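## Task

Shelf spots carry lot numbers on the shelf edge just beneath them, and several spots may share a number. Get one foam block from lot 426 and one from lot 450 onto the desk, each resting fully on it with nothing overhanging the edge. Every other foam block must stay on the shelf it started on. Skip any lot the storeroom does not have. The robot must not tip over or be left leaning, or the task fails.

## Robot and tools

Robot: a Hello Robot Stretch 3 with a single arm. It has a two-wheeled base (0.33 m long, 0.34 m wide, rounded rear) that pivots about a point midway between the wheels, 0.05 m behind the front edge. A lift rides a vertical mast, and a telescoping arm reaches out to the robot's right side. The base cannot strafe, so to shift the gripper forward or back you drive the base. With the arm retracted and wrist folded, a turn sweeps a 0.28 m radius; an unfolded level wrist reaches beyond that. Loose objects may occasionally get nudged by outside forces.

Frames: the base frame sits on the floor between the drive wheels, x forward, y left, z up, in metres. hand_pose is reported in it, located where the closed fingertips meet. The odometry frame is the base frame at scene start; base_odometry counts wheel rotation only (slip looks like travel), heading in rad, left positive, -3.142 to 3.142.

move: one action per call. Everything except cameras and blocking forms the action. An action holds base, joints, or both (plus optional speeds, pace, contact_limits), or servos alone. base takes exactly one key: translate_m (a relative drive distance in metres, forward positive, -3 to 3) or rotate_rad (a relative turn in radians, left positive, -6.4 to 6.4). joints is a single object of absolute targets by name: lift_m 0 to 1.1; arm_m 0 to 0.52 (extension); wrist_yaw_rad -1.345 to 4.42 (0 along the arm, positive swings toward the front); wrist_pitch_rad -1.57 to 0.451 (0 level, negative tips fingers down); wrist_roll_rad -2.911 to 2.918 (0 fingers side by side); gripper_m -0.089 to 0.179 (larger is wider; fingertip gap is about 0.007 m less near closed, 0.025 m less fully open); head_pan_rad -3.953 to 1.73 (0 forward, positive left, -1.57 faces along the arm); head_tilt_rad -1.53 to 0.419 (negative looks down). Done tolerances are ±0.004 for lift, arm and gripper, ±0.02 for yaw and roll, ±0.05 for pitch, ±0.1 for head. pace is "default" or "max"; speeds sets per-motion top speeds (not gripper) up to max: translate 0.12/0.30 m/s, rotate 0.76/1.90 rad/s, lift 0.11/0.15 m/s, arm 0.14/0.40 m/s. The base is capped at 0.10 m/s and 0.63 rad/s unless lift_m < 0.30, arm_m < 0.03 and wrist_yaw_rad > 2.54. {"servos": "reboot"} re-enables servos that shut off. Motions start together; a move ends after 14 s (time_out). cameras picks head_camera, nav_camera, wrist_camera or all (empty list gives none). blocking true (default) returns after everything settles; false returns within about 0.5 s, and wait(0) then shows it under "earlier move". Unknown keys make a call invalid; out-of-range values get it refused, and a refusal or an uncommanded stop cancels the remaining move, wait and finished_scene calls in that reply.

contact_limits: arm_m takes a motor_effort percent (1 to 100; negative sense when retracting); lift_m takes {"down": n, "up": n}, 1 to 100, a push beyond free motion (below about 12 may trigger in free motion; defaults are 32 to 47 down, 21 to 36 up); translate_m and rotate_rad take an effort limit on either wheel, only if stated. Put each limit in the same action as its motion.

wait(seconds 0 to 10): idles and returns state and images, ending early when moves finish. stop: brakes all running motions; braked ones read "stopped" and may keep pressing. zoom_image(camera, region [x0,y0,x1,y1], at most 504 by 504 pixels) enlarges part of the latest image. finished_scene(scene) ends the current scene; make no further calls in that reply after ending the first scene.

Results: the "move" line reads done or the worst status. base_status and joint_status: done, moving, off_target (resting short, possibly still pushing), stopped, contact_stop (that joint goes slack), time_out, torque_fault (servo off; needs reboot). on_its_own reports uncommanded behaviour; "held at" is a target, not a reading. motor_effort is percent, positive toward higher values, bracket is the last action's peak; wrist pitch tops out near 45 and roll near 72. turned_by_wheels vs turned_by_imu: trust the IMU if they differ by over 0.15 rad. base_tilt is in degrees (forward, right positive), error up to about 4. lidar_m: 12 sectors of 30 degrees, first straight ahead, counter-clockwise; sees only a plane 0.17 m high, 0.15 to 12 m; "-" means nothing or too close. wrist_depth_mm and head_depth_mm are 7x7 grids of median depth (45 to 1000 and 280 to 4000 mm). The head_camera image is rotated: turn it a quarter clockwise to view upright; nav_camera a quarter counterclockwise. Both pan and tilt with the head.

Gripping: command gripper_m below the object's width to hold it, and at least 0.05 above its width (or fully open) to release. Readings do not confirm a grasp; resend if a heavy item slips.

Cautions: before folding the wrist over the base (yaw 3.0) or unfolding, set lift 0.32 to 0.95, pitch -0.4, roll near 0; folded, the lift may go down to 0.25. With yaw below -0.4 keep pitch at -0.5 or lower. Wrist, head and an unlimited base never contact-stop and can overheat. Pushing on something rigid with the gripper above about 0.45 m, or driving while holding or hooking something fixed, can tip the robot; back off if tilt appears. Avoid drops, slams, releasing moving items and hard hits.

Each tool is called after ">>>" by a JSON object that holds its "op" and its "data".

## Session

>>> {"op": "move", "data": {"joints": {"head_pan_rad": 0, "head_tilt_rad": -0.3}, "pace": "max", "cameras": ["nav_camera","head_camera"]}}

>>> {"op": "move", "data": {"joints": {"head_pan_rad": -1.3, "head_tilt_rad": -0.3}, "pace": "max", "cameras": ["nav_camera","head_camera"]}}

>>> {"op": "move", "data": {"joints": {"head_pan_rad": -2.7, "head_tilt_rad": -0.3}, "pace": "max", "cameras": ["nav_camera","head_camera"]}}

>>> {"op": "move", "data": {"joints": {"head_pan_rad": 1.3, "head_tilt_rad": -0.3}, "pace": "max", "cameras": ["nav_camera","head_camera"]}}

Scene clock: 0.70 s.
move: done
base_odometry: x=+0.000 y=+0.000 heading=+0.000
turned_by_wheels: +0.000
turned_by_imu: +0.000
base_tilt: forward=-0.4 right=-1.2
lidar_m: 0.84 0.77 0.78 0.96 1.17 1.16 1.57 1.48 1.13 1.38 3.09 1.31
head_depth_mm: 1123 1199 1295 1406 1527 1674 1552 / 1011 1076 1148 1233 1327 1431 1491 / 916 966 1028 1094 1172 1258 1363 / 838 881 934 984 1052 1122 1198 / 773 811 853 898 946 1005 1067 / 720 750 786 822 862 914 965 / 675 696 727 757 798 843 897
base_status: not commanded
joint_positions: lift_m=+0.306 arm_m=+0.001 wrist_yaw_rad=+2.853 wrist_pitch_rad=-0.337 wrist_roll_rad=+0.000 gripper_m=+0.037 head_pan_rad=+0.000 head_tilt_rad=-0.301
joint_status: all done
measured_speeds: all 0
motor_effort: left_wheel=-0.1(0.5) right_wheel=+0.2(0.8) lift_m=+26.5(27.3) arm_m=-7.0(7.7) wrist_yaw_rad=-1.1(1.2) wrist_pitch_rad=+2.1(2.1) wrist_roll_rad=+0.0(0.3) gripper_m=+0.5(1.0) head_pan_rad=+0.1(1.5) head_tilt_rad=-3.2(6.3)
hand_pose: x=+0.0453 y=+0.0786 z=+0.3376 quat_wxyz=(+0.218, +0.707, +0.017, +0.673) (m; base frame)
wrist_depth_mm: 134 - - - - - - / 136 - - - - - - / 145 - - - - - - / 155 187 872 873 825 - - / 169 180 722 670 668 673 666 / 581 193 126 557 129 571 567 / 502 205 312 495 484 489 493
pictures: head_camera (sideways), nav_camera (sideways)
camera_calibration:
head_camera: T_world_to_cam=[[-0.245991, -0.0462423, -0.968168, 1.27703], [0.0407541, 0.997485, -0.0579973, 0.0749237], [0.968415, -0.0537237, -0.243488, 0.26659], [0, 0, 0, 1]] pos_world=[0.0529153, -0.00135998, 1.30564]
nav_camera: T_world_to_cam=[[0.271389, 0.0170523, 0.962319, -1.21112], [0.0143481, -0.999804, 0.0136702, 0.0322464], [0.962363, 0.0100975, -0.27158, 0.300837], [0, 0, 0, 1]] pos_world=[0.0387067, 0.0498547, 1.24674]

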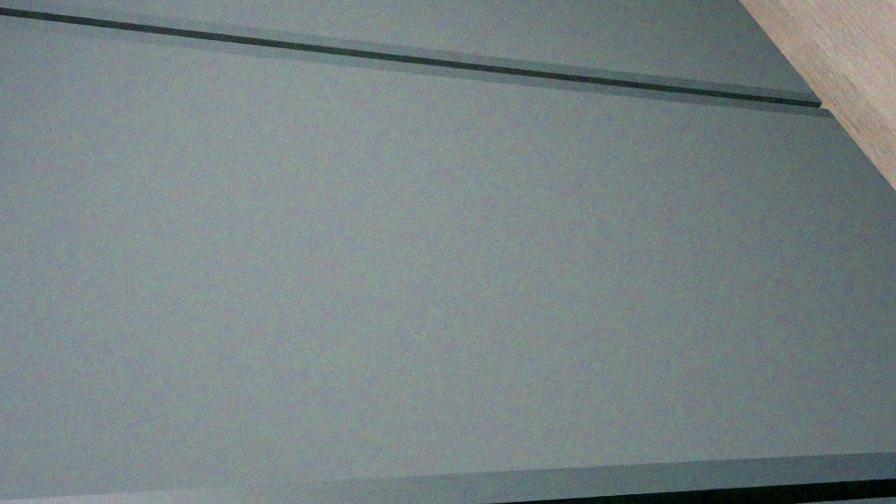

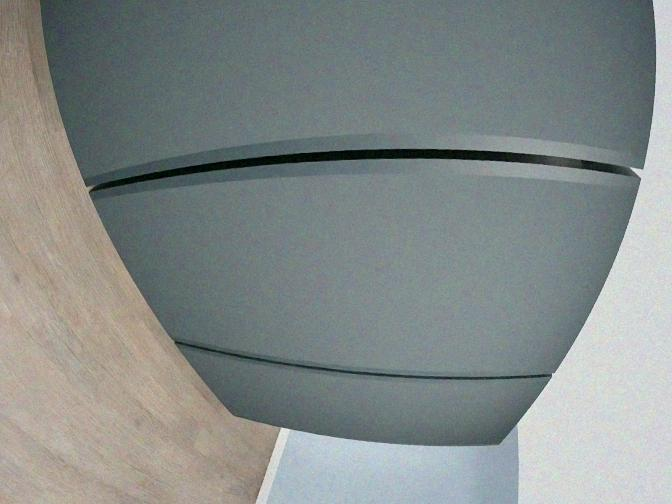

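Scene clock: 1.67 s.
move: done
base_odometry: x=+0.000 y=+0.000 heading=+0.000
turned_by_wheels: +0.000
turned_by_imu: +0.000
base_tilt: forward=-0.2 right=-1.2
lidar_m: 0.84 0.77 0.78 0.96 1.17 1.17 1.57 1.48 1.13 1.38 3.09 1.31
head_depth_mm: 1864 1903 1954 1965 1351 1075 1570 / 2153 2219 2264 2197 1340 1877 1543 / 2515 2604 2684 2567 1627 2019 1546 / 2881 3065 3206 3265 2698 2003 1547 / 2845 2958 3120 3309 2835 1986 1523 / 2736 2854 2934 3117 2813 1970 1526 / 2603 2723 2846 2952 2813 1971 1517
base_status: not commanded
joint_positions: lift_m=+0.306 arm_m=+0.001 wrist_yaw_rad=+2.853 wrist_pitch_rad=-0.337 wrist_roll_rad=+0.000 gripper_m=+0.037 head_pan_rad=-1.335 head_tilt_rad=-0.301
joint_status: all done
measured_speeds: all 0
motor_effort: left_wheel=-0.1(0.5) right_wheel=-0.1(1.2) lift_m=+26.6(27.2) arm_m=-9.6(10.3) wrist_yaw_rad=-0.5(2.2) wrist_pitch_rad=+2.1(2.2) wrist_roll_rad=-0.1(0.3) gripper_m=+0.7(0.9) head_pan_rad=+3.1(5.7) head_tilt_rad=-2.1(5.4)
hand_pose: x=+0.0453 y=+0.0786 z=+0.3376 quat_wxyz=(+0.218, +0.707, +0.017, +0.673) (m; base frame)
wrist_depth_mm: 133 - - - - - - / 136 - - - - - - / 144 - - - - - - / 155 186 872 869 817 - - / 169 180 719 674 667 682 660 / 567 193 126 561 129 575 568 / 511 205 313 503 486 492 488
pictures: head_camera (sideways), nav_camera (sideways)
camera_calibration:
head_camera: T_world_to_cam=[[-0.102367, 0.228397, -0.968171, 1.27616], [0.979452, 0.19316, -0.0579925, 0.0691995], [0.173766, -0.954214, -0.243477, 0.271408], [0, 0, 0, 1]] pos_world=[0.0156982, -0.045857, 1.30564]
nav_camera: T_world_to_cam=[[0.0799119, -0.259915, 0.962319, -1.20996], [-0.968847, -0.247285, 0.0136643, 0.0383097], [0.234415, -0.933432, -0.271579, 0.30526], [0, 0, 0, 1]] pos_world=[0.0622486, -0.0200732, 1.24674]

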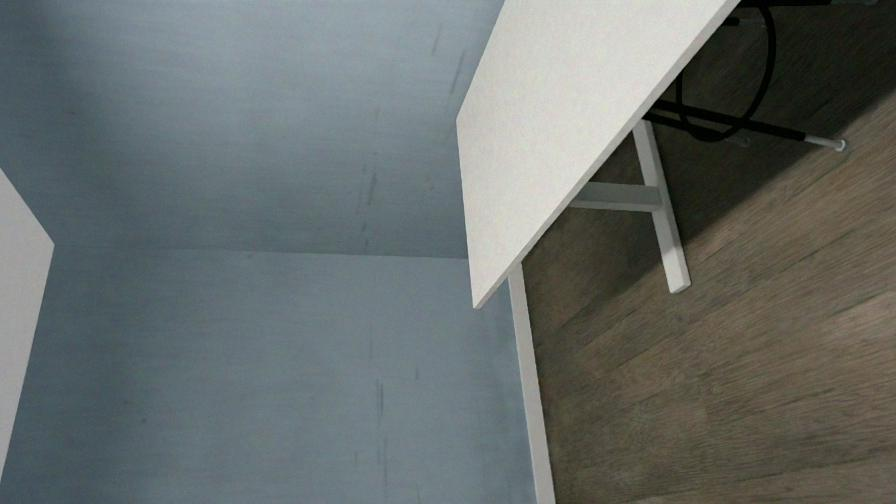

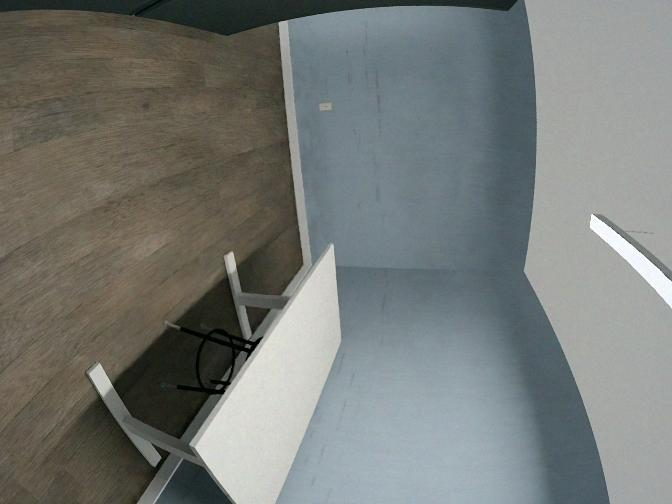

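Scene clock: 3.73 s.
move: done
base_odometry: x=+0.000 y=+0.000 heading=+0.000
turned_by_wheels: +0.000
turned_by_imu: +0.000
base_tilt: forward=-0.4 right=-1.3
lidar_m: 0.85 0.77 0.78 0.96 1.17 1.16 1.57 1.48 1.13 1.37 3.10 1.31
head_depth_mm: 1461 1538 1641 1722 1839 1911 1564 / 1407 1480 1569 1666 1749 1828 1548 / 1375 1439 1521 1594 1693 1789 1548 / 1333 1394 1459 1559 1640 1737 1529 / 1303 1361 1427 1502 1582 1678 1529 / 1265 1319 1389 1464 1537 1643 1525 / 1251 1312 1375 1432 1521 1598 1513
base_status: not commanded
joint_positions: lift_m=+0.306 arm_m=+0.001 wrist_yaw_rad=+2.853 wrist_pitch_rad=-0.337 wrist_roll_rad=+0.000 gripper_m=+0.037 head_pan_rad=-2.708 head_tilt_rad=-0.301
joint_status: all done
measured_speeds: translate_m=+0.000 rotate_rad=+0.000 lift_m=+0.000 arm_m=+0.000 wrist_yaw_rad=+0.000 wrist_pitch_rad=+0.000 wrist_roll_rad=+0.000 head_pan_rad=+0.024 head_tilt_rad=+0.000
motor_effort: left_wheel=-0.4(0.5) right_wheel=+0.3(1.2) lift_m=+26.9(27.1) arm_m=-12.1(13.0) wrist_yaw_rad=-1.1(2.2) wrist_pitch_rad=+2.1(2.2) wrist_roll_rad=+0.1(0.3) gripper_m=+0.2(0.8) head_pan_rad=+3.4(4.2) head_tilt_rad=+0.4(6.8)
hand_pose: x=+0.0453 y=+0.0786 z=+0.3376 quat_wxyz=(+0.218, +0.707, +0.017, +0.673) (m; base frame)
wrist_depth_mm: 134 - - - - - - / 136 - - - - - - / 145 - - - - - - / 155 186 877 867 828 - - / 170 181 725 667 671 686 655 / 570 193 126 563 129 576 576 / 506 205 314 499 482 495 492
pictures: head_camera (sideways), nav_camera (sideways)
camera_calibration:
head_camera: T_world_to_cam=[[0.203851, 0.145243, -0.968168, 1.27429], [0.381813, -0.922419, -0.0579878, 0.0728025], [-0.901479, -0.357838, -0.243491, 0.278007], [0, 0, 0, 1]] pos_world=[-0.0369443, -0.0184455, 1.30564]
nav_camera: T_world_to_cam=[[-0.239143, -0.129427, 0.96232, -1.208], [-0.432784, 0.901394, 0.0136829, 0.0349939], [-0.8692, -0.413205, -0.271576, 0.312031], [0, 0, 0, 1]] pos_world=[-0.00252211, -0.0589581, 1.24674]

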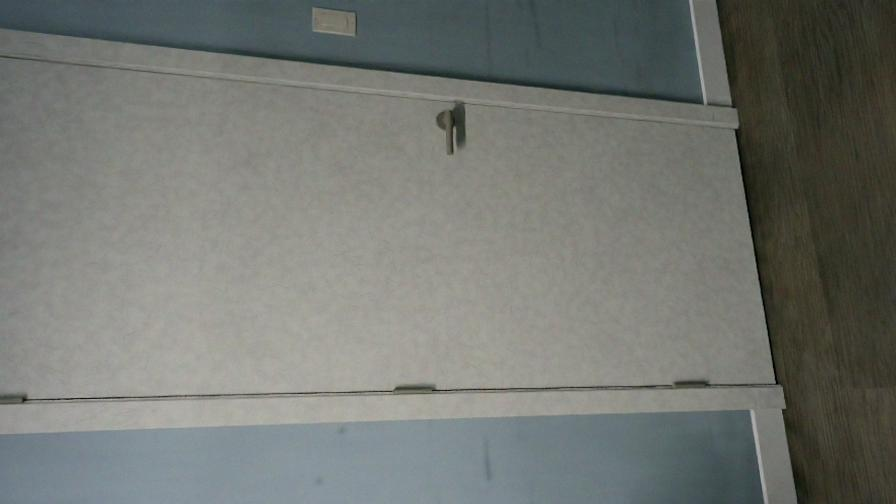

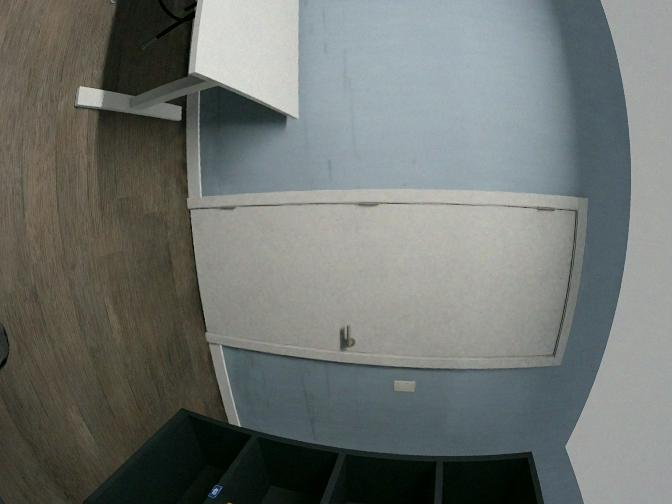

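Scene clock: 6.70 s.
move: done
base_odometry: x=+0.000 y=+0.000 heading=+0.000
turned_by_wheels: +0.000
turned_by_imu: +0.000
base_tilt: forward=-0.3 right=-1.2
lidar_m: 0.84 0.77 0.78 0.96 1.17 1.16 1.58 1.48 1.13 1.38 3.10 1.31
head_depth_mm: 662 680 706 733 762 793 826 / 703 729 755 787 820 855 892 / 751 781 811 849 885 926 971 / 805 841 880 919 968 1011 1065 / 881 923 956 1003 1059 1119 1182 / 945 994 1043 1105 1170 1247 1324 / 1037 1092 1156 1229 1308 1398 1443
base_status: not commanded
joint_positions: lift_m=+0.306 arm_m=+0.001 wrist_yaw_rad=+2.853 wrist_pitch_rad=-0.337 wrist_roll_rad=+0.000 gripper_m=+0.037 head_pan_rad=+1.308 head_tilt_rad=-0.301
joint_status: all done
measured_speeds: translate_m=+0.000 rotate_rad=+0.000 lift_m=+0.000 arm_m=+0.000 wrist_yaw_rad=+0.000 wrist_pitch_rad=+0.000 wrist_roll_rad=+0.000 head_pan_rad=-0.024 head_tilt_rad=+0.000
motor_effort: left_wheel=+0.0(0.8) right_wheel=+0.6(1.5) lift_m=+27.0(27.4) arm_m=-12.4(12.9) wrist_yaw_rad=-0.8(2.2) wrist_pitch_rad=+2.1(2.1) wrist_roll_rad=-0.1(0.3) gripper_m=-0.2(1.2) head_pan_rad=-3.1(7.2) head_tilt_rad=+2.8(6.6)
hand_pose: x=+0.0453 y=+0.0786 z=+0.3376 quat_wxyz=(+0.218, +0.707, +0.017, +0.673) (m; base frame)
wrist_depth_mm: 134 - - - - - - / 136 - - - - - - / 144 - - - - - - / 155 186 866 869 817 - - / 169 180 736 665 664 679 654 / 572 193 126 558 128 572 578 / 500 205 314 501 482 492 490
pictures: head_camera (sideways), nav_camera (sideways)
camera_calibration:
head_camera: T_world_to_cam=[[-0.0192139, -0.24955, -0.968171, 1.27565], [-0.952713, 0.298291, -0.0579785, 0.0808937], [0.303265, 0.921275, -0.243481, 0.270656], [0, 0, 0, 1]] pos_world=[0.0194982, 0.0448605, 1.30564]
nav_camera: T_world_to_cam=[[0.053974, 0.266496, 0.962323, -1.20979], [0.969246, -0.245712, 0.0136827, 0.0264729], [0.240101, 0.93199, -0.271563, 0.305241], [0, 0, 0, 1]] pos_world=[-0.0336501, 0.0444282, 1.24674]

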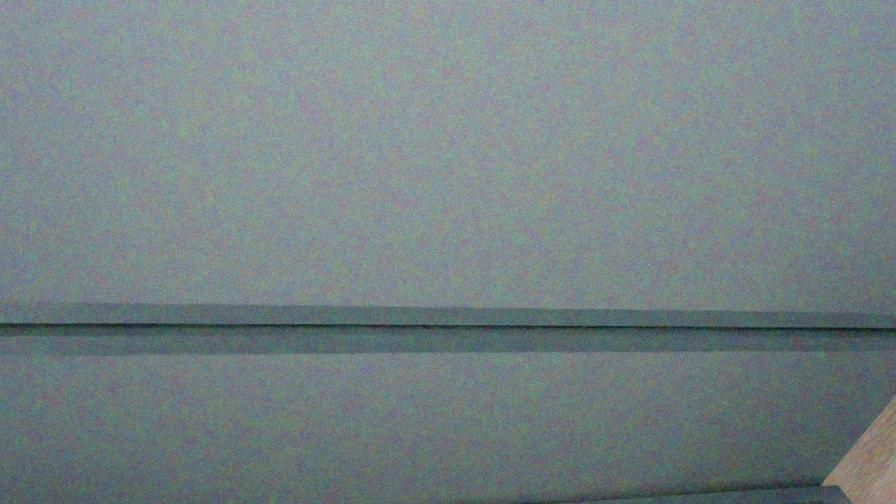

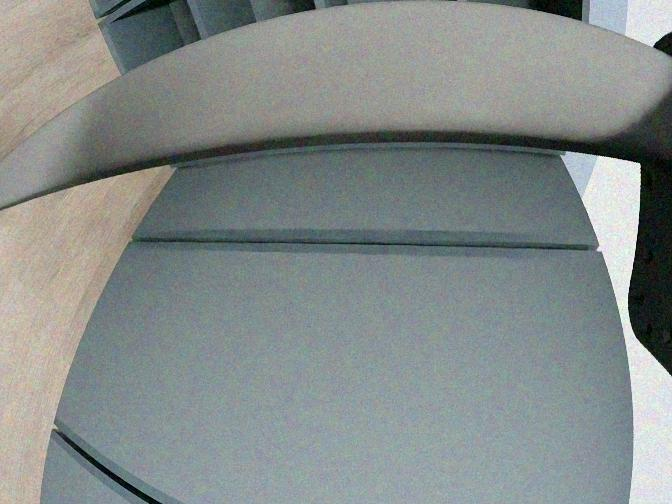

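>>> {"op": "move", "data": {"joints": {"head_pan_rad": -3.6, "head_tilt_rad": -0.3}, "pace": "max", "cameras": ["nav_camera","head_camera"]}}

>>> {"op": "zoom_image", "data": {"camera": "head_camera", "region": [380, 0, 780, 252]}}

>>> {"op": "zoom_image", "data": {"camera": "head_camera", "region": [380, 252, 780, 504]}}

Scene clock: 18.77 s.
move: done
base_odometry: x=+0.000 y=+0.000 heading=+0.000
turned_by_wheels: +0.000
turned_by_imu: +0.000
base_tilt: forward=-0.2 right=-1.3
lidar_m: 0.84 0.77 0.78 0.96 1.17 1.16 1.58 1.48 1.13 1.38 3.09 1.31
head_depth_mm: 989 1071 1292 1239 1564 1345 1473 / 1399 1332 1199 1157 1202 1264 1379 / 1454 1507 1597 1620 1677 1688 1429 / 1518 1578 1672 1673 1740 1738 1498 / 1577 1648 1760 1820 1706 1868 1522 / 1489 1591 1687 1663 1699 1797 1526 / 1328 1386 1474 1547 1638 1737 1518
base_status: not commanded
joint_positions: lift_m=+0.306 arm_m=+0.001 wrist_yaw_rad=+2.853 wrist_pitch_rad=-0.337 wrist_roll_rad=+0.000 gripper_m=+0.037 head_pan_rad=-3.608 head_tilt_rad=-0.300
joint_status: all done
measured_speeds: translate_m=+0.000 rotate_rad=+0.000 lift_m=+0.000 arm_m=+0.000 wrist_yaw_rad=+0.000 wrist_pitch_rad=+0.000 wrist_roll_rad=+0.000 head_pan_rad=+0.024 head_tilt_rad=+0.000
motor_effort: left_wheel=-0.4(0.6) right_wheel=+0.3(1.4) lift_m=+26.3(26.9) arm_m=-12.2(12.8) wrist_yaw_rad=+0.6(1.5) wrist_pitch_rad=+2.0(2.1) wrist_roll_rad=-0.1(0.3) gripper_m=+0.6(1.0) head_pan_rad=+3.7(4.8) head_tilt_rad=+4.9(8.1)
hand_pose: x=+0.0453 y=+0.0786 z=+0.3376 quat_wxyz=(+0.218, +0.707, +0.017, +0.673) (m; base frame)
wrist_depth_mm: 134 - - - - - - / 136 - - - - - - / 145 - - - - - - / 156 186 887 870 819 - - / 169 181 733 666 667 680 658 / 570 193 126 563 129 573 574 / 506 205 312 495 483 493 493
pictures: head_camera (sideways), nav_camera (sideways)
camera_calibration:
head_camera: T_world_to_cam=[[0.239447, -0.0687562, -0.968472, 1.27451], [-0.485066, -0.872553, -0.0579824, 0.0780676], [-0.841056, 0.483657, -0.242282, 0.27609], [0, 0, 0, 1]] pos_world=[-0.0351019, 0.0222155, 1.30574]
nav_camera: T_world_to_cam=[[-0.248976, 0.106267, 0.962662, -1.20848], [0.436841, 0.899434, 0.0136938, 0.0296686], [-0.864396, 0.42394, -0.27036, 0.310335], [0, 0, 0, 1]] pos_world=[-0.0455896, -0.0298269, 1.24685]

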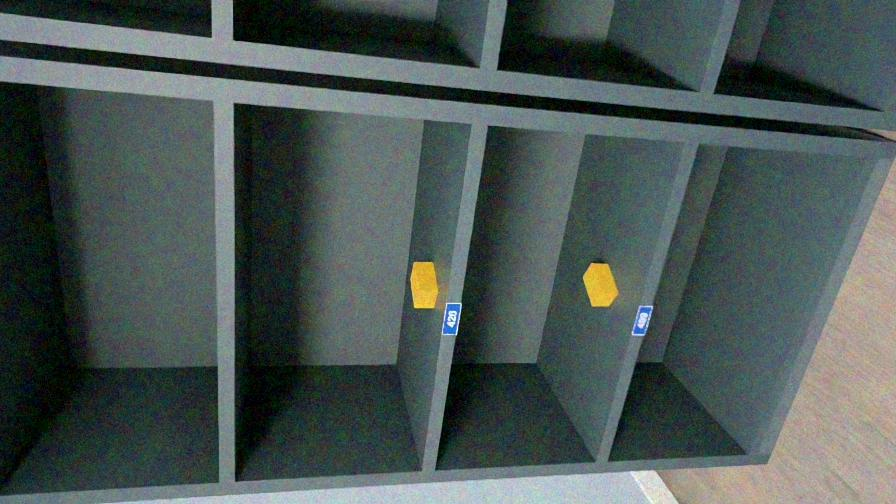

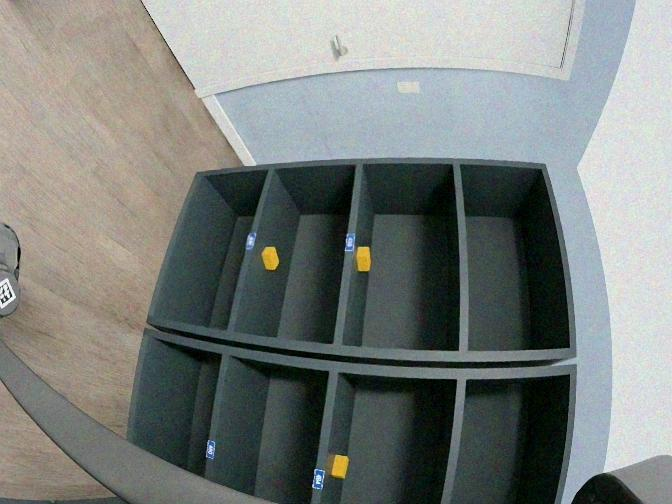

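Scaled by 1.260 from the camera's 896x504 image, which has a finer 1280x720 frame.

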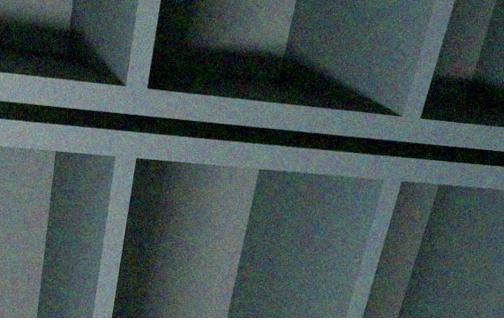

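Scaled by 1.260 from the camera's 896x504 image, which has a finer 1280x720 frame.

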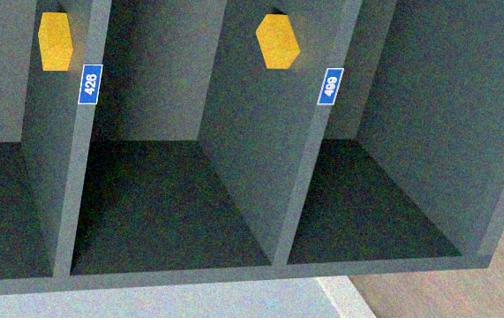

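>>> {"op": "zoom_image", "data": {"camera": "head_camera", "region": [400, 255, 490, 345]}}

>>> {"op": "move", "data": {"joints": {"head_pan_rad": -3.95, "head_tilt_rad": -0.3}, "pace": "max", "cameras": ["head_camera"]}}

>>> {"op": "zoom_image", "data": {"camera": "head_camera", "region": [380, 0, 720, 180]}}

>>> {"op": "zoom_image", "data": {"camera": "head_camera", "region": [380, 180, 720, 360]}}

Scaled by 5.600 from the camera's 896x504 image, which has a finer 1280x720 frame.

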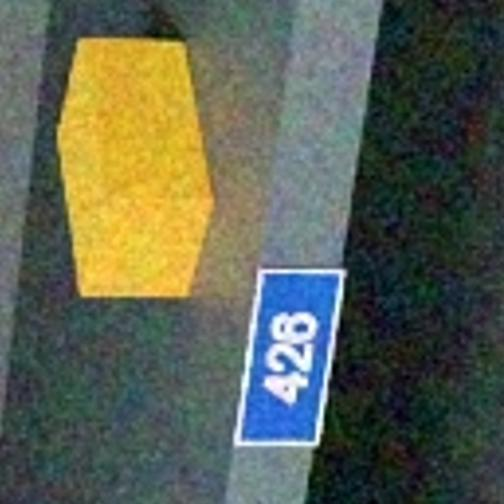

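Scene clock: 25.90 s.
move: done
base_odometry: x=+0.000 y=+0.000 heading=+0.000
turned_by_wheels: +0.000
turned_by_imu: +0.000
base_tilt: forward=-0.4 right=-1.2
lidar_m: 0.84 0.77 0.78 0.96 1.18 1.16 1.57 1.48 1.13 1.38 3.10 1.31
head_depth_mm: - - - - - - - / - - - - - - - / 1391 1429 1515 1485 1669 - - / 1359 1267 1497 1472 1631 1601 1437 / 1019 1065 1119 1174 1245 1299 1384 / 1417 1461 1553 1601 1693 1713 1429 / 1424 1472 1567 1586 1683 1711 1426
base_status: not commanded
joint_positions: lift_m=+0.306 arm_m=+0.001 wrist_yaw_rad=+2.853 wrist_pitch_rad=-0.337 wrist_roll_rad=+0.000 gripper_m=+0.037 head_pan_rad=-3.953 head_tilt_rad=-0.300
joint_status: all done
measured_speeds: all 0
motor_effort: left_wheel=+0.0(0.5) right_wheel=+0.4(1.2) lift_m=+26.4(27.1) arm_m=-12.3(12.6) wrist_yaw_rad=-0.4(1.5) wrist_pitch_rad=+2.1(2.1) wrist_roll_rad=-0.2(0.3) gripper_m=+0.3(1.1) head_pan_rad=-2.5(4.7) head_tilt_rad=+5.2(7.4)
hand_pose: x=+0.0453 y=+0.0786 z=+0.3376 quat_wxyz=(+0.218, +0.707, +0.017, +0.673) (m; base frame)
wrist_depth_mm: 133 - - - - - - / 136 - - - - - - / 145 - - - - - - / 155 186 881 878 827 - - / 170 180 734 667 669 684 659 / 574 193 126 563 128 574 572 / 505 204 314 500 486 496 493
pictures: head_camera (sideways)
camera_calibration:
head_camera: T_world_to_cam=[[0.202037, -0.145739, -0.968474, 1.27475], [-0.751752, -0.656893, -0.0579743, 0.0796494], [-0.627734, 0.739765, -0.242276, 0.274736], [0, 0, 0, 1]] pos_world=[-0.0252093, 0.0348626, 1.30574]

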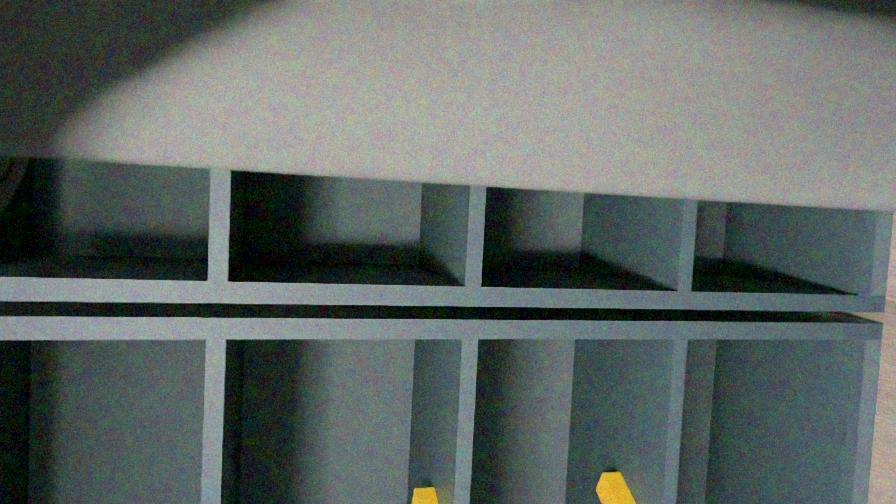

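Scaled by 1.482 from the camera's 896x504 image, which has a finer 1280x720 frame.

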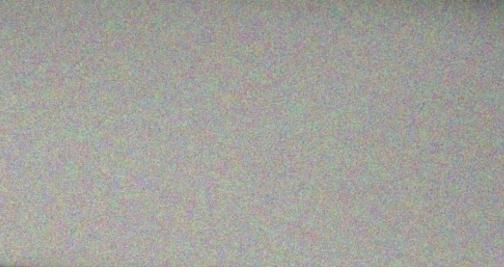

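Scaled by 1.482 from the camera's 896x504 image, which has a finer 1280x720 frame.

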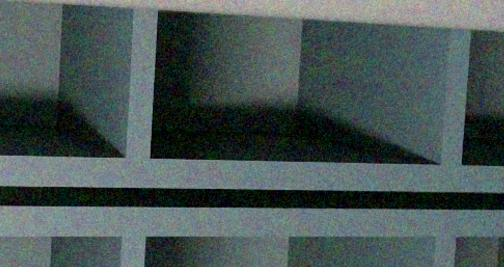

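>>> {"op": "move", "data": {"joints": {"lift_m": 0.28}, "base": {"translate_m": -0.75}, "pace": "max", "cameras": []}}

>>> {"op": "move", "data": {"base": {"rotate_rad": -2.487}, "joints": {"head_pan_rad": -1.57, "head_tilt_rad": -0.4, "lift_m": 0.6}, "pace": "max", "cameras": ["head_camera"]}}

>>> {"op": "move", "data": {"joints": {"head_pan_rad": -2.3, "head_tilt_rad": -0.4}, "pace": "max", "cameras": ["head_camera"]}}

>>> {"op": "zoom_image", "data": {"camera": "head_camera", "region": [350, 0, 854, 504]}}

Scene clock: 68.37 s.
move: done
base_odometry: x=-0.750 y=+0.000 heading=+0.000
turned_by_wheels: +0.000
turned_by_imu: +0.000
base_tilt: forward=-0.3 right=-1.0
lidar_m: 1.48 1.35 1.36 0.78 0.89 0.85 0.86 0.91 0.92 1.03 1.40 2.30
head_depth_mm: - - - - - - - / - - - - - - - / 986 792 1074 1112 829 - - / 986 818 1082 1126 787 1200 915 / 994 844 1086 1136 815 1186 914 / 1003 873 1099 1136 866 1186 911 / 1005 909 1096 1107 858 1136 908
base_status: done
joint_positions: lift_m=+0.280 arm_m=+0.001 wrist_yaw_rad=+2.853 wrist_pitch_rad=-0.338 wrist_roll_rad=+0.000 gripper_m=+0.037 head_pan_rad=-3.950 head_tilt_rad=-0.300
joint_status: all done
measured_speeds: all 0
motor_effort: left_wheel=-6.9(15.6) right_wheel=-3.0(14.1) lift_m=+26.9(29.9) arm_m=-11.5(12.4) wrist_yaw_rad=-0.5(2.0) wrist_pitch_rad=+2.1(2.3) wrist_roll_rad=-0.1(0.4) gripper_m=+0.8(0.9) head_pan_rad=+3.3(4.1) head_tilt_rad=+3.8(5.9)
hand_pose: x=+0.0453 y=+0.0785 z=+0.3110 quat_wxyz=(+0.218, +0.707, +0.018, +0.673) (m; base frame)
wrist_depth_mm: 133 - - - - - - / 136 - - - - - - / 145 161 - - - - - / 155 171 821 812 812 811 792 / 168 180 681 627 626 653 637 / 539 193 126 531 129 536 540 / 477 206 285 456 458 460 465
pictures: none
No camera images: "cameras" was empty.

Scene clock: 72.93 s.
move: done
base_odometry: x=-0.750 y=+0.000 heading=-2.487
turned_by_wheels: -2.487
turned_by_imu: -2.446
base_tilt: forward=-0.3 right=-1.1
lidar_m: 0.91 0.95 1.03 1.51 1.91 1.40 1.36 1.40 0.78 1.14 0.84 0.95
head_depth_mm: 925 956 994 882 899 942 911 / 660 1019 1082 946 1255 1071 1124 / 678 1016 1084 931 1250 1063 1221 / 696 1011 1085 856 1239 1052 1219 / 717 1014 1083 838 1248 1030 1216 / 740 1011 1082 893 1242 1043 1209 / 650 1011 1080 886 1246 1036 1199
base_status: done
joint_positions: lift_m=+0.600 arm_m=+0.001 wrist_yaw_rad=+2.853 wrist_pitch_rad=-0.339 wrist_roll_rad=+0.000 gripper_m=+0.037 head_pan_rad=-1.570 head_tilt_rad=-0.400
joint_status: all done
measured_speeds: all 0
motor_effort: left_wheel=+6.8(14.2) right_wheel=-8.4(14.5) lift_m=+25.7(33.2) arm_m=-11.4(13.1) wrist_yaw_rad=-1.8(2.2) wrist_pitch_rad=+2.2(2.5) wrist_roll_rad=-0.1(0.3) gripper_m=+0.3(1.0) head_pan_rad=-3.2(4.6) head_tilt_rad=-3.4(7.2)
hand_pose: x=+0.0452 y=+0.0785 z=+0.6309 quat_wxyz=(+0.218, +0.707, +0.018, +0.673) (m; base frame)
wrist_depth_mm: 133 - - - - - - / 136 - - - - - - / 145 - - - - - - / 156 187 - - - - - / 172 181 - - - - - / 948 194 126 923 129 938 903 / 829 204 796 827 794 830 820
pictures: head_camera (sideways)
camera_calibration:
head_camera: T_world_to_cam=[[-0.0466911, 0.340694, -0.939014, 1.23774], [0.997517, -0.0337055, -0.0618291, 0.0740193], [-0.0527148, -0.93957, -0.338274, 0.396197], [0, 0, 0, 1]] pos_world=[0.00484153, -0.0469422, 1.30086]

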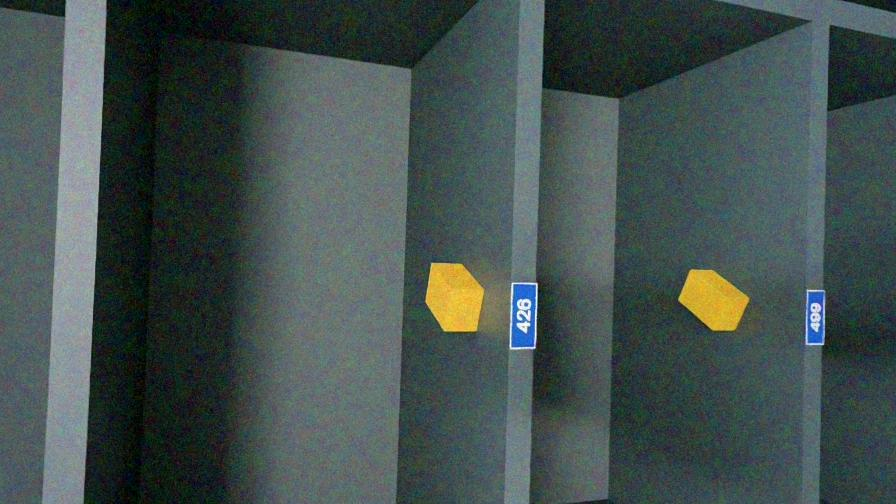

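Scene clock: 73.77 s.
move: done
base_odometry: x=-0.750 y=+0.000 heading=-2.487
turned_by_wheels: +0.000
turned_by_imu: +0.000
base_tilt: forward=-0.4 right=-1.1
lidar_m: 0.91 0.95 1.03 1.51 1.92 1.41 1.35 1.41 0.78 1.14 0.84 0.94
head_depth_mm: 1217 1281 1355 1426 1520 1597 1427 / 1319 1358 1421 1498 1574 1672 1416 / 1411 1474 1575 1649 1451 1678 1409 / 1312 1396 1502 1190 1428 1536 1363 / 1182 1273 1359 1079 1414 1135 1317 / 670 708 752 803 861 931 1006 / 627 676 735 771 894 962 1089
base_status: not commanded
joint_positions: lift_m=+0.600 arm_m=+0.001 wrist_yaw_rad=+2.853 wrist_pitch_rad=-0.339 wrist_roll_rad=+0.000 gripper_m=+0.037 head_pan_rad=-2.323 head_tilt_rad=-0.400
joint_status: all done
measured_speeds: all 0
motor_effort: left_wheel=+6.4(6.8) right_wheel=-8.8(9.1) lift_m=+28.3(28.3) arm_m=-11.2(12.4) wrist_yaw_rad=-0.8(1.8) wrist_pitch_rad=+2.3(2.4) wrist_roll_rad=+0.1(0.3) gripper_m=+0.5(0.8) head_pan_rad=+1.0(5.0) head_tilt_rad=-3.2(4.9)
hand_pose: x=+0.0452 y=+0.0785 z=+0.6309 quat_wxyz=(+0.218, +0.707, +0.018, +0.673) (m; base frame)
wrist_depth_mm: 133 - - - - - - / 136 - - - - - - / 145 - - - - - - / 156 185 - - - - - / 172 180 - - - - - / 942 193 126 924 129 950 917 / 838 206 794 820 800 802 801
pictures: head_camera (sideways)
camera_calibration:
head_camera: T_world_to_cam=[[0.199064, 0.280405, -0.939014, 1.23627], [0.704392, -0.707113, -0.0618302, 0.0758348], [-0.681327, -0.649125, -0.338276, 0.399971], [0, 0, 0, 1]] pos_world=[-0.0270017, -0.0333997, 1.30086]

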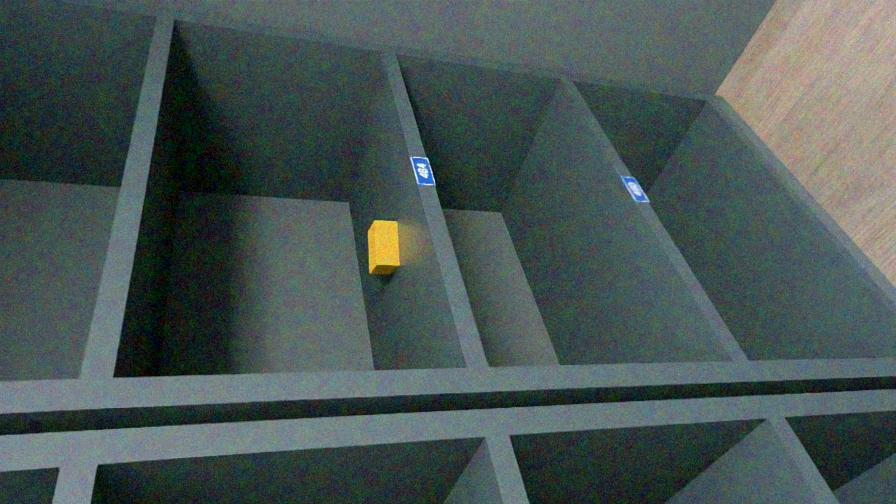

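Scaled by 1.000.

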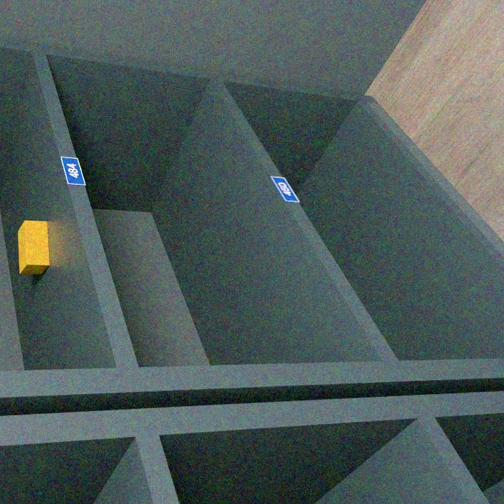

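>>> {"op": "move", "data": {"joints": {"wrist_yaw_rad": 0, "wrist_pitch_rad": -0.4, "gripper_m": 0.175, "lift_m": 0.94}, "pace": "max", "cameras": ["wrist_camera"]}}

Scene clock: 87.17 s.
move: done
base_odometry: x=-0.750 y=+0.000 heading=-2.487
turned_by_wheels: +0.000
turned_by_imu: +0.000
base_tilt: forward=-0.1 right=-1.3
lidar_m: 0.91 0.95 1.03 1.51 1.91 1.40 1.35 1.41 0.78 1.14 0.84 0.95
head_depth_mm: 1238 1263 1358 1431 1526 1613 1426 / 1342 1365 1450 1521 1569 1670 1461 / 1402 1493 1573 1665 1441 1685 - / 1277 1365 1468 1167 1435 1183 - / 1158 1250 1342 1076 1354 1131 - / 662 695 739 790 848 910 - / 632 705 774 810 945 1002 -
base_status: not commanded
joint_positions: lift_m=+0.940 arm_m=+0.001 wrist_yaw_rad=+0.003 wrist_pitch_rad=-0.413 wrist_roll_rad=+0.000 gripper_m=+0.175 head_pan_rad=-2.300 head_tilt_rad=-0.400
joint_status: all done
measured_speeds: all 0
motor_effort: left_wheel=+6.4(7.0) right_wheel=-8.6(9.0) lift_m=+26.3(32.4) arm_m=-7.6(10.1) wrist_yaw_rad=-2.8(8.1) wrist_pitch_rad=+1.9(4.3) wrist_roll_rad=+0.0(0.3) gripper_m=+0.8(84.7) head_pan_rad=+3.7(4.1) head_tilt_rad=-0.6(2.5)
hand_pose: x=-0.0209 y=-0.3706 z=+0.9539 quat_wxyz=(+0.693, +0.146, -0.691, -0.144) (m; base frame)
wrist_depth_mm: - - 416 416 - - - / - - - - - - - / - - - - - - - / - - - - - - - / - 144 - 760 - 752 - / 118 140 - - - - - / - - - - - - 106
pictures: wrist_camera
camera_calibration:
wrist_camera: T_world_to_cam=[[-0.998892, -0.0397765, -0.0251358, -0.0049929], [-0.00239735, 0.576531, -0.817071, 1.02557], [0.0469918, -0.816106, -0.575988, 0.414113], [0, 0, 0, 1]] pos_world=[-0.0219886, -0.253511, 1.07636]

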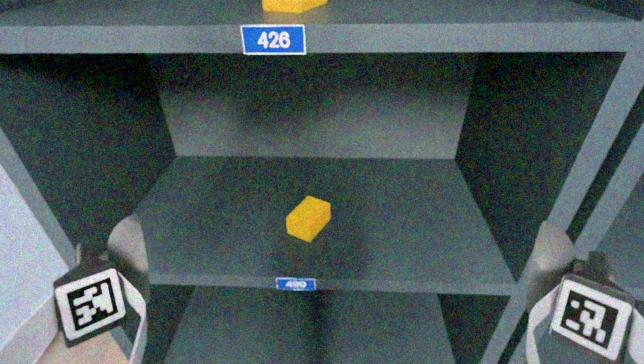

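>>> {"op": "move", "data": {"joints": {"wrist_pitch_rad": -0.28, "lift_m": 1.04}, "pace": "max", "cameras": ["wrist_camera"]}}

Scene clock: 91.80 s.
move: done
base_odometry: x=-0.750 y=+0.000 heading=-2.487
turned_by_wheels: +0.000
turned_by_imu: +0.000
base_tilt: forward=-0.3 right=-1.1
lidar_m: 0.91 0.95 1.03 1.51 1.92 1.40 1.36 1.40 0.78 1.14 0.84 0.94
head_depth_mm: 1232 1263 1369 1425 - - - / 1343 1362 1452 1466 - - - / 1401 1480 1573 - - - 1332 / 1284 1367 1457 - - - - / 1154 1248 1340 - - - - / 663 694 740 - - - - / 634 707 776 - - - -
base_status: not commanded
joint_positions: lift_m=+1.040 arm_m=+0.001 wrist_yaw_rad=+0.003 wrist_pitch_rad=-0.301 wrist_roll_rad=+0.000 gripper_m=+0.175 head_pan_rad=-2.300 head_tilt_rad=-0.400
joint_status: all done
measured_speeds: all 0
motor_effort: left_wheel=+6.9(6.9) right_wheel=-8.1(8.9) lift_m=+26.1(33.2) arm_m=-4.9(6.3) wrist_yaw_rad=-3.4(4.6) wrist_pitch_rad=+3.4(5.8) wrist_roll_rad=-0.1(0.3) gripper_m=+0.8(1.1) head_pan_rad=+3.3(3.9) head_tilt_rad=+1.0(1.5)
hand_pose: x=-0.0208 y=-0.3831 z=+1.0798 quat_wxyz=(+0.700, +0.107, -0.699, -0.105) (m; base frame)
wrist_depth_mm: - - - - - 769 - / - - - - - - - / - - - - - - - / - - - - - - - / - 146 - - - - - / 117 124 - 820 - 135 - / 117 - - - - 681 106
pictures: wrist_camera
camera_calibration:
wrist_camera: T_world_to_cam=[[-0.998883, -0.0424123, -0.0208092, -0.00796701], [-0.00220197, 0.481798, -0.876279, 1.16331], [0.0471908, -0.875255, -0.481354, 0.351604], [0, 0, 0, 1]] pos_world=[-0.021989, -0.253076, 1.18847]

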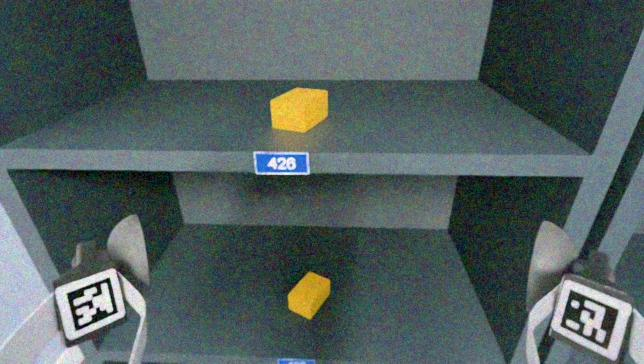

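>>> {"op": "move", "data": {"base": {"translate_m": 0.16}, "joints": {"wrist_yaw_rad": -0.39, "lift_m": 0.982, "arm_m": 0.3}, "pace": "max", "cameras": ["wrist_camera"]}}

Scene clock: 114.93 s.
move: done
base_odometry: x=-0.877 y=-0.097 heading=-2.487
turned_by_wheels: +0.000
turned_by_imu: +0.000
base_tilt: forward=-0.4 right=-1.2
lidar_m: 0.75 0.78 0.97 1.48 2.14 1.57 1.51 1.57 0.86 1.14 0.76 0.78
head_depth_mm: 1392 1419 1485 1600 1681 1746 - / 1503 1542 1622 1703 1625 1805 - / 1419 1497 1598 1777 1529 - - / 806 1037 1437 1012 1429 - - / 723 779 841 901 953 - - / 768 880 955 937 - - 1283 / 771 1029 1100 964 - 964 1206
base_status: done
joint_positions: lift_m=+0.982 arm_m=+0.300 wrist_yaw_rad=-0.388 wrist_pitch_rad=-0.300 wrist_roll_rad=+0.000 gripper_m=+0.175 head_pan_rad=-2.300 head_tilt_rad=-0.400
joint_status: all done
measured_speeds: all 0
motor_effort: left_wheel=+8.0(11.3) right_wheel=+1.0(8.4) lift_m=+25.0(27.0) arm_m=+5.8(14.6) wrist_yaw_rad=-2.7(7.4) wrist_pitch_rad=+3.4(3.4) wrist_roll_rad=+0.2(0.3) gripper_m=+0.6(1.0) head_pan_rad=+3.0(3.8) head_tilt_rad=+2.9(3.0)
hand_pose: x=-0.1113 y=-0.6649 z=+1.0219 quat_wxyz=(+0.666, -0.030, -0.706, -0.239) (m; base frame)
wrist_depth_mm: - - - - 648 - - / - - - - - - - / - - - - - - - / - - - - - - - / - 144 - - - - - / - 125 198 216 757 - - / - - - - - 636 107
pictures: wrist_camera
camera_calibration:
wrist_camera: T_world_to_cam=[[-0.939888, 0.340849, -0.0208021, 0.149917], [0.18119, 0.446141, -0.876429, 1.24495], [-0.289449, -0.827514, -0.481081, 0.0753146], [0, 0, 0, 1]] pos_world=[-0.0628681, -0.544201, 1.13047]

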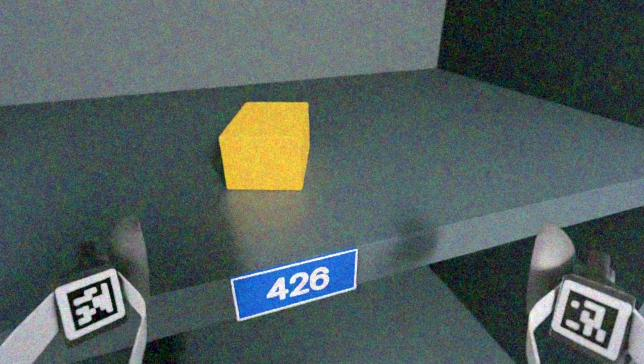

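>>> {"op": "move", "data": {"joints": {"arm_m": 0.453}, "contact_limits": {"arm_m": 35}, "cameras": ["wrist_camera"]}}

>>> {"op": "move", "data": {"joints": {"gripper_m": 0.02}, "cameras": ["wrist_camera"]}}

>>> {"op": "move", "data": {"joints": {"lift_m": 1.03}, "pace": "max", "cameras": ["wrist_camera"]}}

Scene clock: 126.80 s.
move: done
base_odometry: x=-0.877 y=-0.097 heading=-2.487
turned_by_wheels: +0.000
turned_by_imu: +0.000
base_tilt: forward=-0.3 right=-1.2
lidar_m: 0.75 0.78 0.97 1.49 2.14 1.57 1.51 1.56 0.86 1.14 0.76 0.78
head_depth_mm: 1380 1416 1493 1585 1667 1740 - / 1501 1530 1619 1708 1627 1808 - / 1410 1503 1609 1777 1517 - - / 806 1041 1437 1012 1431 - - / 725 776 844 898 955 - - / 769 883 949 944 - - 1270 / 767 1028 1103 961 - 997 1207
base_status: not commanded
joint_positions: lift_m=+0.982 arm_m=+0.453 wrist_yaw_rad=-0.388 wrist_pitch_rad=-0.300 wrist_roll_rad=+0.000 gripper_m=+0.175 head_pan_rad=-2.300 head_tilt_rad=-0.400
joint_status: all done
measured_speeds: all 0
motor_effort: left_wheel=+7.5(8.2) right_wheel=+0.0(1.8) lift_m=+29.4(29.8) arm_m=+12.3(14.7) wrist_yaw_rad=-3.8(3.8) wrist_pitch_rad=+3.2(3.5) wrist_roll_rad=+0.0(0.3) gripper_m=+0.2(1.0) head_pan_rad=+2.5(3.9) head_tilt_rad=+4.6(5.5)
contact_limits: arm_m 35 (drawing in: default 31, maximum 55; extending or still: default 39, maximum 69)
hand_pose: x=-0.1113 y=-0.8179 z=+1.0219 quat_wxyz=(+0.666, -0.030, -0.706, -0.239) (m; base frame)
wrist_depth_mm: - - - - - 529 - / - - - - - - - / - - - - - - - / - - - 182 - - - / - 144 - 151 150 - - / - 125 - 132 130 135 - / 149 154 153 145 151 156 109
pictures: wrist_camera
camera_calibration:
wrist_camera: T_world_to_cam=[[-0.939865, 0.340905, -0.0209146, 0.202235], [0.18131, 0.446098, -0.876426, 1.31319], [-0.289448, -0.827515, -0.481081, -0.0512953], [0, 0, 0, 1]] pos_world=[-0.0628681, -0.697201, 1.13047]

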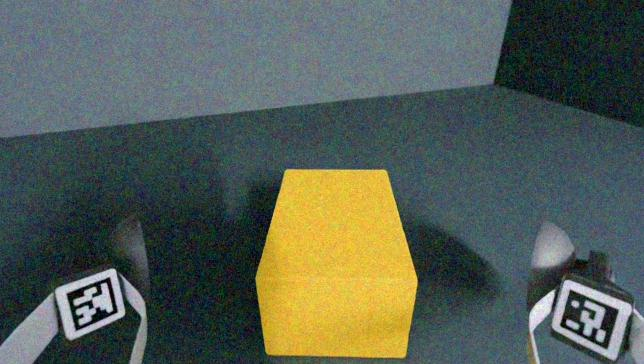

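Scene clock: 128.87 s.
move: done
base_odometry: x=-0.877 y=-0.097 heading=-2.487
turned_by_wheels: +0.000
turned_by_imu: +0.000
base_tilt: forward=-0.3 right=-1.2
lidar_m: 0.75 0.78 0.97 1.49 2.14 1.57 1.51 1.57 0.87 1.14 0.77 0.78
head_depth_mm: 1386 1417 1481 1596 1683 1746 - / 1493 1542 1619 1713 1617 1803 - / 1417 1489 1603 1783 1518 - - / 807 1037 1441 1013 1430 - - / 725 779 842 902 961 - - / 768 880 954 944 - - 1279 / 766 1030 1100 963 - 998 1205
base_status: not commanded
joint_positions: lift_m=+0.982 arm_m=+0.453 wrist_yaw_rad=-0.388 wrist_pitch_rad=-0.300 wrist_roll_rad=+0.000 gripper_m=+0.021 head_pan_rad=-2.300 head_tilt_rad=-0.400
joint_status: all done
measured_speeds: all 0
motor_effort: left_wheel=+7.5(8.2) right_wheel=+2.0(2.0) lift_m=+28.6(29.8) arm_m=+9.1(12.5) wrist_yaw_rad=-2.7(3.7) wrist_pitch_rad=+3.3(3.4) wrist_roll_rad=+0.1(0.3) gripper_m=-16.2(87.6) head_pan_rad=+2.8(3.7) head_tilt_rad=+4.4(5.7)
contact_limits: arm_m 35 (drawing in: default 31, maximum 55; extending or still: default 39, maximum 69)
hand_pose: x=-0.1113 y=-0.8179 z=+1.0219 quat_wxyz=(+0.666, -0.030, -0.706, -0.239) (m; base frame)
wrist_depth_mm: - - - - - 527 - / - - - - - - - / - - - - - - - / - - - 182 - - - / - - 153 151 148 - - / - - 129 132 128 120 - / 159 101 153 145 148 147 160
pictures: wrist_camera
camera_calibration:
wrist_camera: T_world_to_cam=[[-0.939838, 0.340983, -0.0208701, 0.202241], [0.181306, 0.446083, -0.876435, 1.31319], [-0.289539, -0.827491, -0.481068, -0.0512998], [0, 0, 0, 1]] pos_world=[-0.062868, -0.697201, 1.13047]

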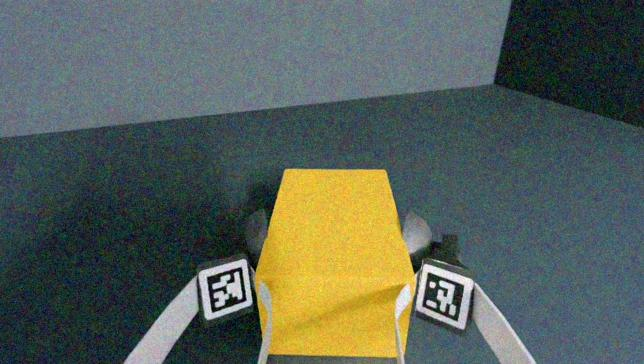

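Scene clock: 129.93 s.
move: done
base_odometry: x=-0.877 y=-0.097 heading=-2.487
turned_by_wheels: +0.000
turned_by_imu: +0.000
base_tilt: forward=-0.3 right=-1.3
lidar_m: 0.75 0.78 0.97 1.49 2.14 1.57 1.51 1.57 0.86 1.14 0.77 0.78
head_depth_mm: 1384 1409 1486 1587 - - - / 1494 1542 1622 1692 - - - / 1414 1484 1607 1127 - - - / 807 1039 1446 1004 - - 1291 / 725 777 844 889 - - 1175 / 766 878 950 - - 1041 1278 / 767 1025 1099 - 1260 1033 1201
base_status: not commanded
joint_positions: lift_m=+1.030 arm_m=+0.453 wrist_yaw_rad=-0.388 wrist_pitch_rad=-0.300 wrist_roll_rad=+0.000 gripper_m=+0.021 head_pan_rad=-2.300 head_tilt_rad=-0.400
joint_status: all done
measured_speeds: all 0
motor_effort: left_wheel=+7.4(8.0) right_wheel=+1.3(1.6) lift_m=+25.7(32.2) arm_m=+7.9(9.6) wrist_yaw_rad=-2.9(4.0) wrist_pitch_rad=+3.4(3.4) wrist_roll_rad=-0.1(0.3) gripper_m=-16.5(17.5) head_pan_rad=+3.1(3.5) head_tilt_rad=+4.9(5.3)
contact_limits: arm_m 35 (drawing in: default 31, maximum 55; extending or still: default 39, maximum 69)
hand_pose: x=-0.1113 y=-0.8179 z=+1.0699 quat_wxyz=(+0.666, -0.030, -0.706, -0.239) (m; base frame)
wrist_depth_mm: - - - - - 529 - / - - - - - 564 - / - - - - - - - / - - - 183 - - - / - - 150 152 148 - - / - - 129 132 128 - - / - 101 - 140 136 107 -
pictures: wrist_camera
camera_calibration:
wrist_camera: T_world_to_cam=[[-0.939838, 0.340983, -0.0208701, 0.203243], [0.181306, 0.446083, -0.876435, 1.35526], [-0.289539, -0.827491, -0.481068, -0.0282085], [0, 0, 0, 1]] pos_world=[-0.062868, -0.697201, 1.17847]

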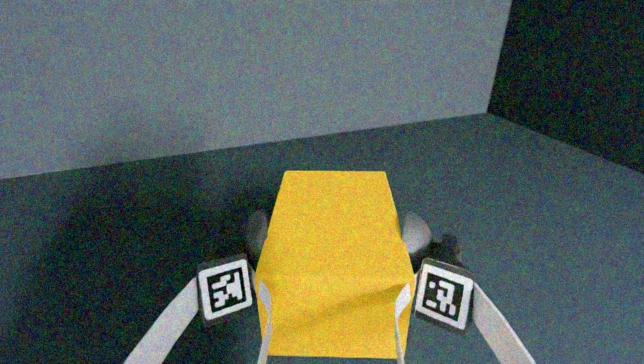

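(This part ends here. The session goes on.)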